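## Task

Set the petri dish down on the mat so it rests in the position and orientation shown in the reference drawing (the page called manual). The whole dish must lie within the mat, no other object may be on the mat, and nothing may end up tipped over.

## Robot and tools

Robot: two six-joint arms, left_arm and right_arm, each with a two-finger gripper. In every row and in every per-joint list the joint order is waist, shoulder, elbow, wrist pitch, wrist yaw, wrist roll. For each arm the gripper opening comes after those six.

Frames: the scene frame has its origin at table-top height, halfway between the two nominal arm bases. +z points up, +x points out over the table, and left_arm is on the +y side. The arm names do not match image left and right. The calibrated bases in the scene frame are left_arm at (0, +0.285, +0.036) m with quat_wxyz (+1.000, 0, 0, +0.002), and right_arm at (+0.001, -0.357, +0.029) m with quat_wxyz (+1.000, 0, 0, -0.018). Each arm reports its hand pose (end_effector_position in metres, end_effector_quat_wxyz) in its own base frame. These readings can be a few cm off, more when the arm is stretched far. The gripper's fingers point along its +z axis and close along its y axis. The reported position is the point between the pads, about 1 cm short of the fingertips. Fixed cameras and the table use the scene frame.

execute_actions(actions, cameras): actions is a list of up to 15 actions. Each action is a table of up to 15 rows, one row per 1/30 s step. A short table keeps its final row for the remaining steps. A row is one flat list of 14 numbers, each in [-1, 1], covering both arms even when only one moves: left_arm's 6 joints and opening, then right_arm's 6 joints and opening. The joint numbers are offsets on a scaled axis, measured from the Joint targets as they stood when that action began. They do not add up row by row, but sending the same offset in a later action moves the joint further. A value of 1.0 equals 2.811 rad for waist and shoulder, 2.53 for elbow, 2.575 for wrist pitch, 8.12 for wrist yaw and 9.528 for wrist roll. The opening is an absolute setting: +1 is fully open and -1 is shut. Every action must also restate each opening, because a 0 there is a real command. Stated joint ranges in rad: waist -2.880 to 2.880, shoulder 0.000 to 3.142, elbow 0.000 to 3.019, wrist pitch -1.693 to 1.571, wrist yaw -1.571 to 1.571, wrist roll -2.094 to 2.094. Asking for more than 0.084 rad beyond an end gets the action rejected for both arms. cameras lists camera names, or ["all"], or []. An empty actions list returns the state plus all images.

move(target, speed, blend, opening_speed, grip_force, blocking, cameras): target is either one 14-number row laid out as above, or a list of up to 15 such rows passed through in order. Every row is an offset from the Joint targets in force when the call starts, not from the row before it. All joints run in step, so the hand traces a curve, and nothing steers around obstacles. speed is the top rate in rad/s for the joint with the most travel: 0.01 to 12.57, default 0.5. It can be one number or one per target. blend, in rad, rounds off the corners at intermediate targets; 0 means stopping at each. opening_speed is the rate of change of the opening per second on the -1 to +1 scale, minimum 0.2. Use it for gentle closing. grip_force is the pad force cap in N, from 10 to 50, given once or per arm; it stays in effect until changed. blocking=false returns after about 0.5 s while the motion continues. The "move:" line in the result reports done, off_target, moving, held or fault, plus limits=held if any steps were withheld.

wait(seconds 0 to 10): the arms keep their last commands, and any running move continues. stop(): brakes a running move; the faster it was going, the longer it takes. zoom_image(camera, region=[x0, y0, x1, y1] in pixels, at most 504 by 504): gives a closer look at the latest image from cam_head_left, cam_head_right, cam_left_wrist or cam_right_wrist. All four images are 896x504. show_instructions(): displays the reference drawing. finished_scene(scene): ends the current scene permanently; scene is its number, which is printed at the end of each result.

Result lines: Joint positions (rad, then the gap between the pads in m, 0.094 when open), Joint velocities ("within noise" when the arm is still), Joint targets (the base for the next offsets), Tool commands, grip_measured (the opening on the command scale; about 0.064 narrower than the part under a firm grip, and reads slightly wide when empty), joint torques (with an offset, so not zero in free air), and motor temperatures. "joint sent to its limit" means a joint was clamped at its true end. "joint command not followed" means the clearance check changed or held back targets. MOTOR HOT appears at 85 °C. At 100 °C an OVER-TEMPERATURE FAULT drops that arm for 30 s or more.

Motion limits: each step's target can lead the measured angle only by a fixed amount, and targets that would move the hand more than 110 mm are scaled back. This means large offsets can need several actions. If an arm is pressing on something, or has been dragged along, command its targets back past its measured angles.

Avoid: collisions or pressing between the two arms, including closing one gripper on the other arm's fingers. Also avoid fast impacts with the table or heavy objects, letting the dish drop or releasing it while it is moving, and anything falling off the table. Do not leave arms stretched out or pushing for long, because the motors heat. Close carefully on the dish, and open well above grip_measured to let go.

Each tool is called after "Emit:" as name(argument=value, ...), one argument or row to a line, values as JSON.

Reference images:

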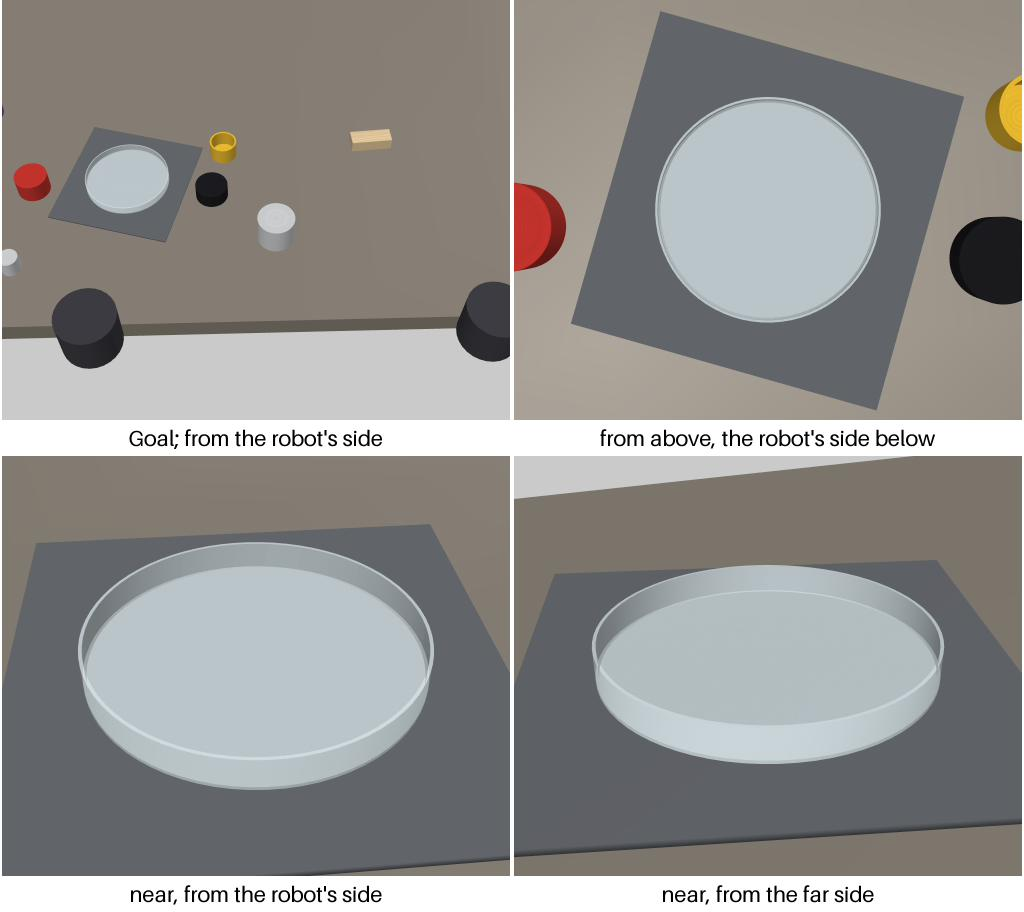

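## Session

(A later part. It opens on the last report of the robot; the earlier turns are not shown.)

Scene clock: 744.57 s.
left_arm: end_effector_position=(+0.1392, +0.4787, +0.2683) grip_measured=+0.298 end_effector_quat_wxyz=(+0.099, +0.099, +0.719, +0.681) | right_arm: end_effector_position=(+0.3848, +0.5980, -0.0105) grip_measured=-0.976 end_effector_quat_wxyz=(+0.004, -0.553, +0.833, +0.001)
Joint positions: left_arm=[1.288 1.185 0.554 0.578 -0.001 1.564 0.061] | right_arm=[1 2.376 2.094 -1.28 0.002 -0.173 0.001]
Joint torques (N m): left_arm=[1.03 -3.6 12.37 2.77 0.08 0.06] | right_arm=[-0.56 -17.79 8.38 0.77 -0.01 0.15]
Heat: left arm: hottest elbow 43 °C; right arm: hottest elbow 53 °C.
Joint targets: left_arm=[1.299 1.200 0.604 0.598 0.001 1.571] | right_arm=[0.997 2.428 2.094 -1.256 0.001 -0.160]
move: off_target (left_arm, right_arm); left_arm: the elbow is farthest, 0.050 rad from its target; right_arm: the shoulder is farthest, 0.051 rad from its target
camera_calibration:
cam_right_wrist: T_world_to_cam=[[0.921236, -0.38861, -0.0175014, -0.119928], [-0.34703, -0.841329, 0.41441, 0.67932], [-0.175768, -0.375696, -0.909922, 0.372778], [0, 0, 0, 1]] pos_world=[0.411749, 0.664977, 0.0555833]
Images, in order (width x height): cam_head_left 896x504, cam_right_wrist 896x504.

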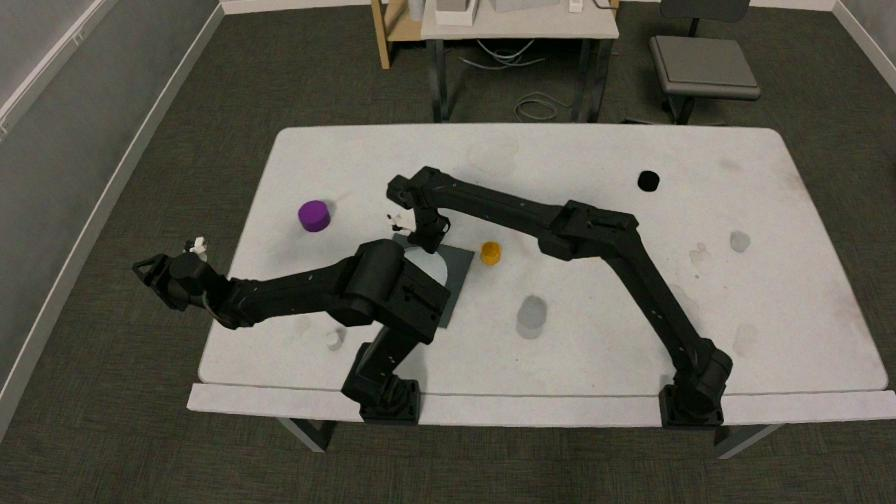

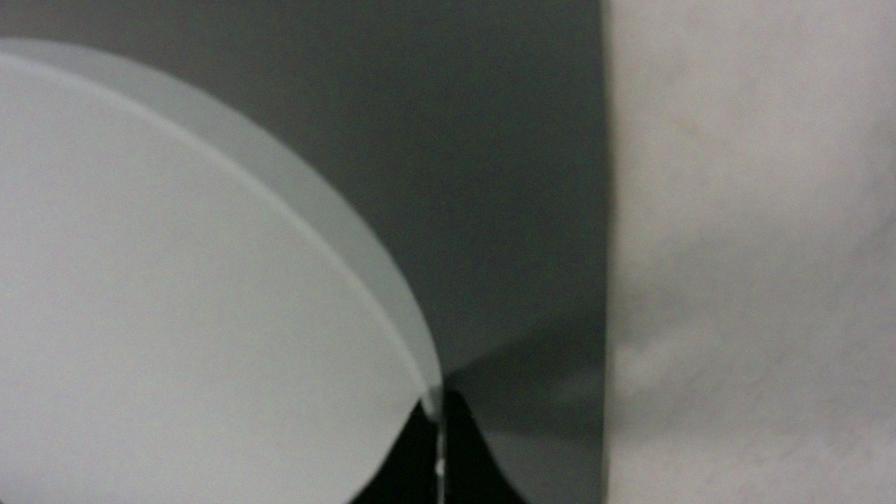

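Contact. Back off half, open slowly, retreat up.

Emit:
move(
  target=[
    [0,0,0,0,0,0,0.3,0,-0.006,0,-0.001,0,0,-1],
    [0,0,0,0,0,0,0.3,0,-0.006,0,-0.001,0,0,-0.4],
    [0,0,0,0,0,0,0.3,0,-0.025,0,-0.015,0,0,-0.4],
    [0,0,0,0,0,0,0.3,-0.1,-0.11,0,-0.05,0,0,-0.4],
    [0.05,-0.1,0,0,0,0,0.3,-0.3,-0.12,0,-0.05,0,0,-0.4],
  ],
  speed=[0.05,0.05,0.12,0.4,0.7],
  blend=[0,0,0.02,0.05,0],
  opening_speed=0.3,
  cameras=["cam_head_left","cam_head_right"],
)

Emit:
zoom_image(
  camera="cam_head_right",
  region=[330, 190, 530, 350],
)

Scene clock: 762.13 s.
left_arm: end_effector_position=(+0.0647, +0.4428, +0.3861) grip_measured=+0.298 end_effector_quat_wxyz=(+0.059, +0.043, +0.629, +0.774) | right_arm: end_effector_position=(+0.6907, +0.1103, +0.1670) grip_measured=-0.402 end_effector_quat_wxyz=(+0.086, -0.164, +0.983, -0.001)
Joint positions: left_arm=[1.427 0.927 0.554 0.581 -0.001 1.564 0.061] | right_arm=[0.159 2.111 2.088 -1.374 0.001 -0.172 0.028]
Joint torques (N m): left_arm=[1.26 -3.08 13.34 2.54 0.05 0.06] | right_arm=[-0.79 -20.89 9.44 -0.18 -0.01 0.14]
Heat: left arm: hottest elbow 44 °C; right arm: hottest elbow 52 °C.
Joint targets: left_arm=[1.440 0.919 0.604 0.598 0.000 1.571] | right_arm=[0.153 2.090 2.094 -1.385 0.000 -0.160]
move: off_target (left_arm); left_arm: the elbow is farthest, 0.050 rad from its target
Images, in order (width x height): cam_head_left 896x504, cam_head_right 896x504.

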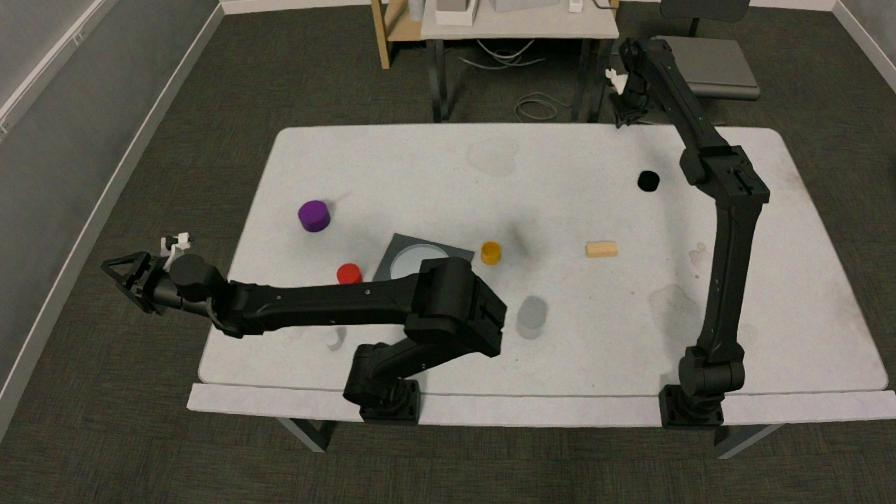

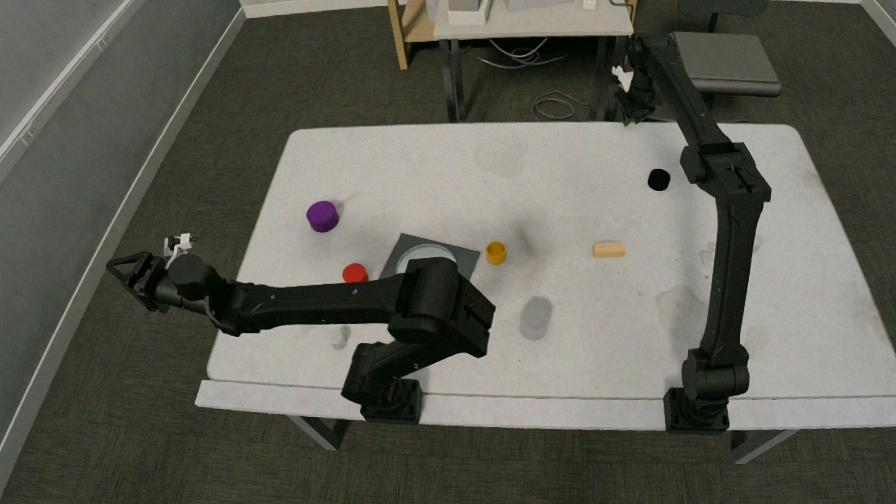

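Scaled by 2.520 from the camera's 896x504 image, which has a finer 1280x720 frame.

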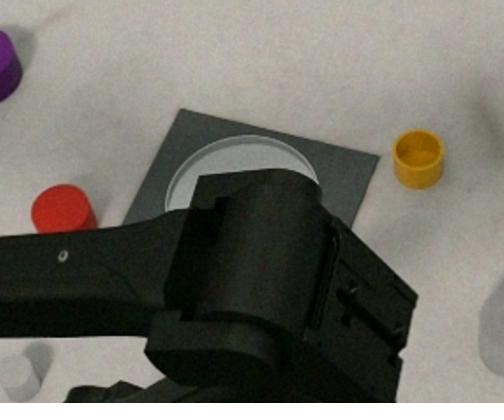

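Emit:
move(
  target=[0.2,0,0,0,0,0,0.3,0,0,0,0,0,0,-0.4],
  speed=0.8,
  cameras=["cam_head_left"],
)

Scene clock: 781.17 s.
left_arm: end_effector_position=(-0.1828, +0.4084, +0.3861) grip_measured=+0.298 end_effector_quat_wxyz=(-0.160, -0.134, +0.615, +0.760) | right_arm: end_effector_position=(+0.6907, +0.1103, +0.1670) grip_measured=-0.402 end_effector_quat_wxyz=(+0.086, -0.164, +0.983, -0.001)
Joint positions: left_arm=[1.992 0.927 0.554 0.581 -0.001 1.564 0.061] | right_arm=[0.159 2.111 2.088 -1.374 0.001 -0.172 0.028]
Joint torques (N m): left_arm=[0.97 -3.02 13.33 2.54 0.08 0.06] | right_arm=[-0.79 -20.95 9.44 -0.2 0.01 0.14]
Motor temperatures (°C): left_arm=[21 23 45 24 21 21 20] | right_arm=[20 36 52 21 20 20 24]
Heat: left arm: hottest elbow 45 °C; right arm: hottest elbow 52 °C.
Joint targets: left_arm=[2.002 0.919 0.604 0.598 0.001 1.571] | right_arm=[0.153 2.090 2.094 -1.385 0.000 -0.160]
move: off_target (left_arm); left_arm: the elbow is farthest, 0.050 rad from its target
Images, in order (width x height): cam_head_left 896x504.

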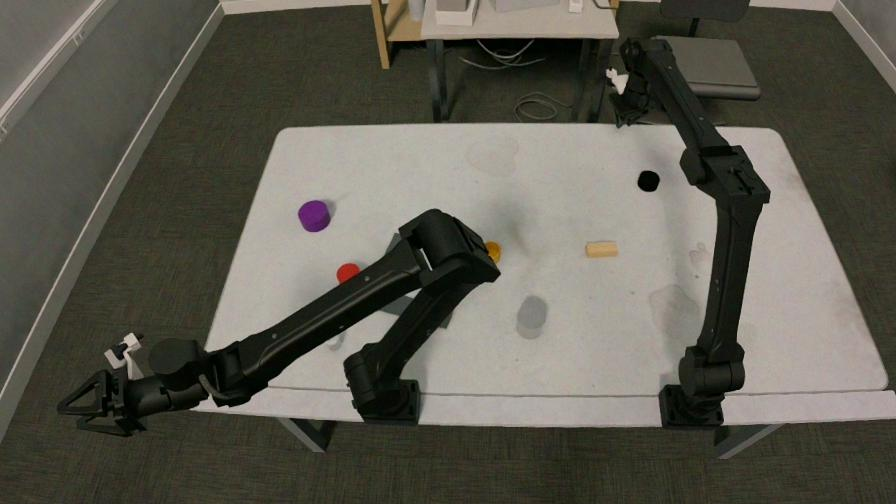

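Emit:
move(
  target=[0.2,0,0,0,0,0,0.3,0,0,0,0,0,0,-0.4],
  speed=0.8,
  cameras=["cam_head_left"],
)

Emit:
zoom_image(
  camera="cam_head_left",
  region=[320, 200, 520, 360],
)

Scene clock: 797.00 s.
left_arm: end_effector_position=(-0.3723, +0.2483, +0.3861) grip_measured=+0.298 end_effector_quat_wxyz=(-0.364, -0.300, +0.554, +0.686) | right_arm: end_effector_position=(+0.6907, +0.1103, +0.1670) grip_measured=-0.402 end_effector_quat_wxyz=(+0.086, -0.164, +0.983, -0.001)
Joint positions: left_arm=[2.554 0.927 0.554 0.581 -0.001 1.564 0.061] | right_arm=[0.159 2.111 2.088 -1.374 0.001 -0.172 0.028]
Joint torques (N m): left_arm=[0.97 -3.08 13.33 2.52 0.06 0.06] | right_arm=[-0.79 -21.01 9.43 -0.18 0.01 0.14]
Heat: left arm: hottest elbow 47 °C; right arm: hottest elbow 52 °C.
Joint targets: left_arm=[2.564 0.919 0.604 0.598 0.001 1.571] | right_arm=[0.153 2.090 2.094 -1.385 0.000 -0.160]
move: off_target (left_arm); left_arm: the elbow is farthest, 0.050 rad from its target
Images, in order (width x height): cam_head_left 896x504.

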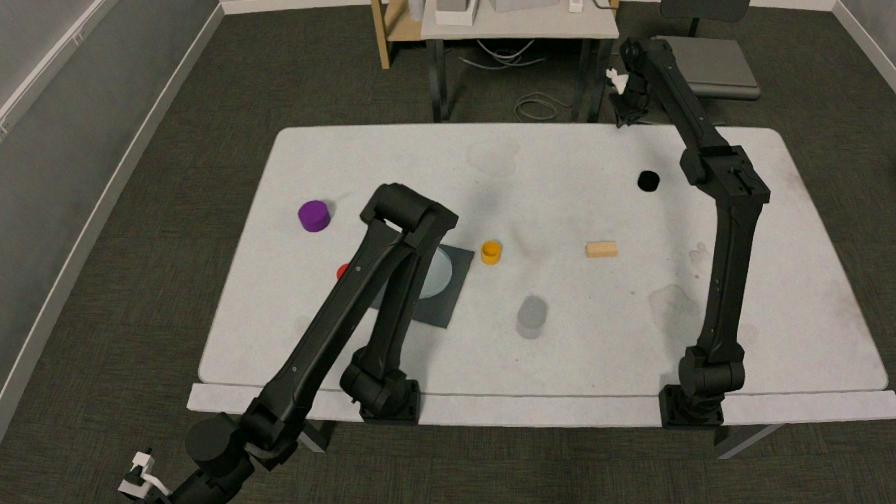

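Scaled by 2.520 from the camera's 896x504 image, which has a finer 1280x720 frame.

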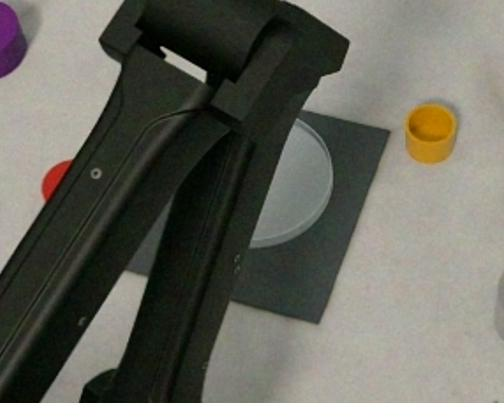

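Near edge and right side are well within the mat.

Emit:
finished_scene(
  scene=2,
)

The scene is finished: the task was done.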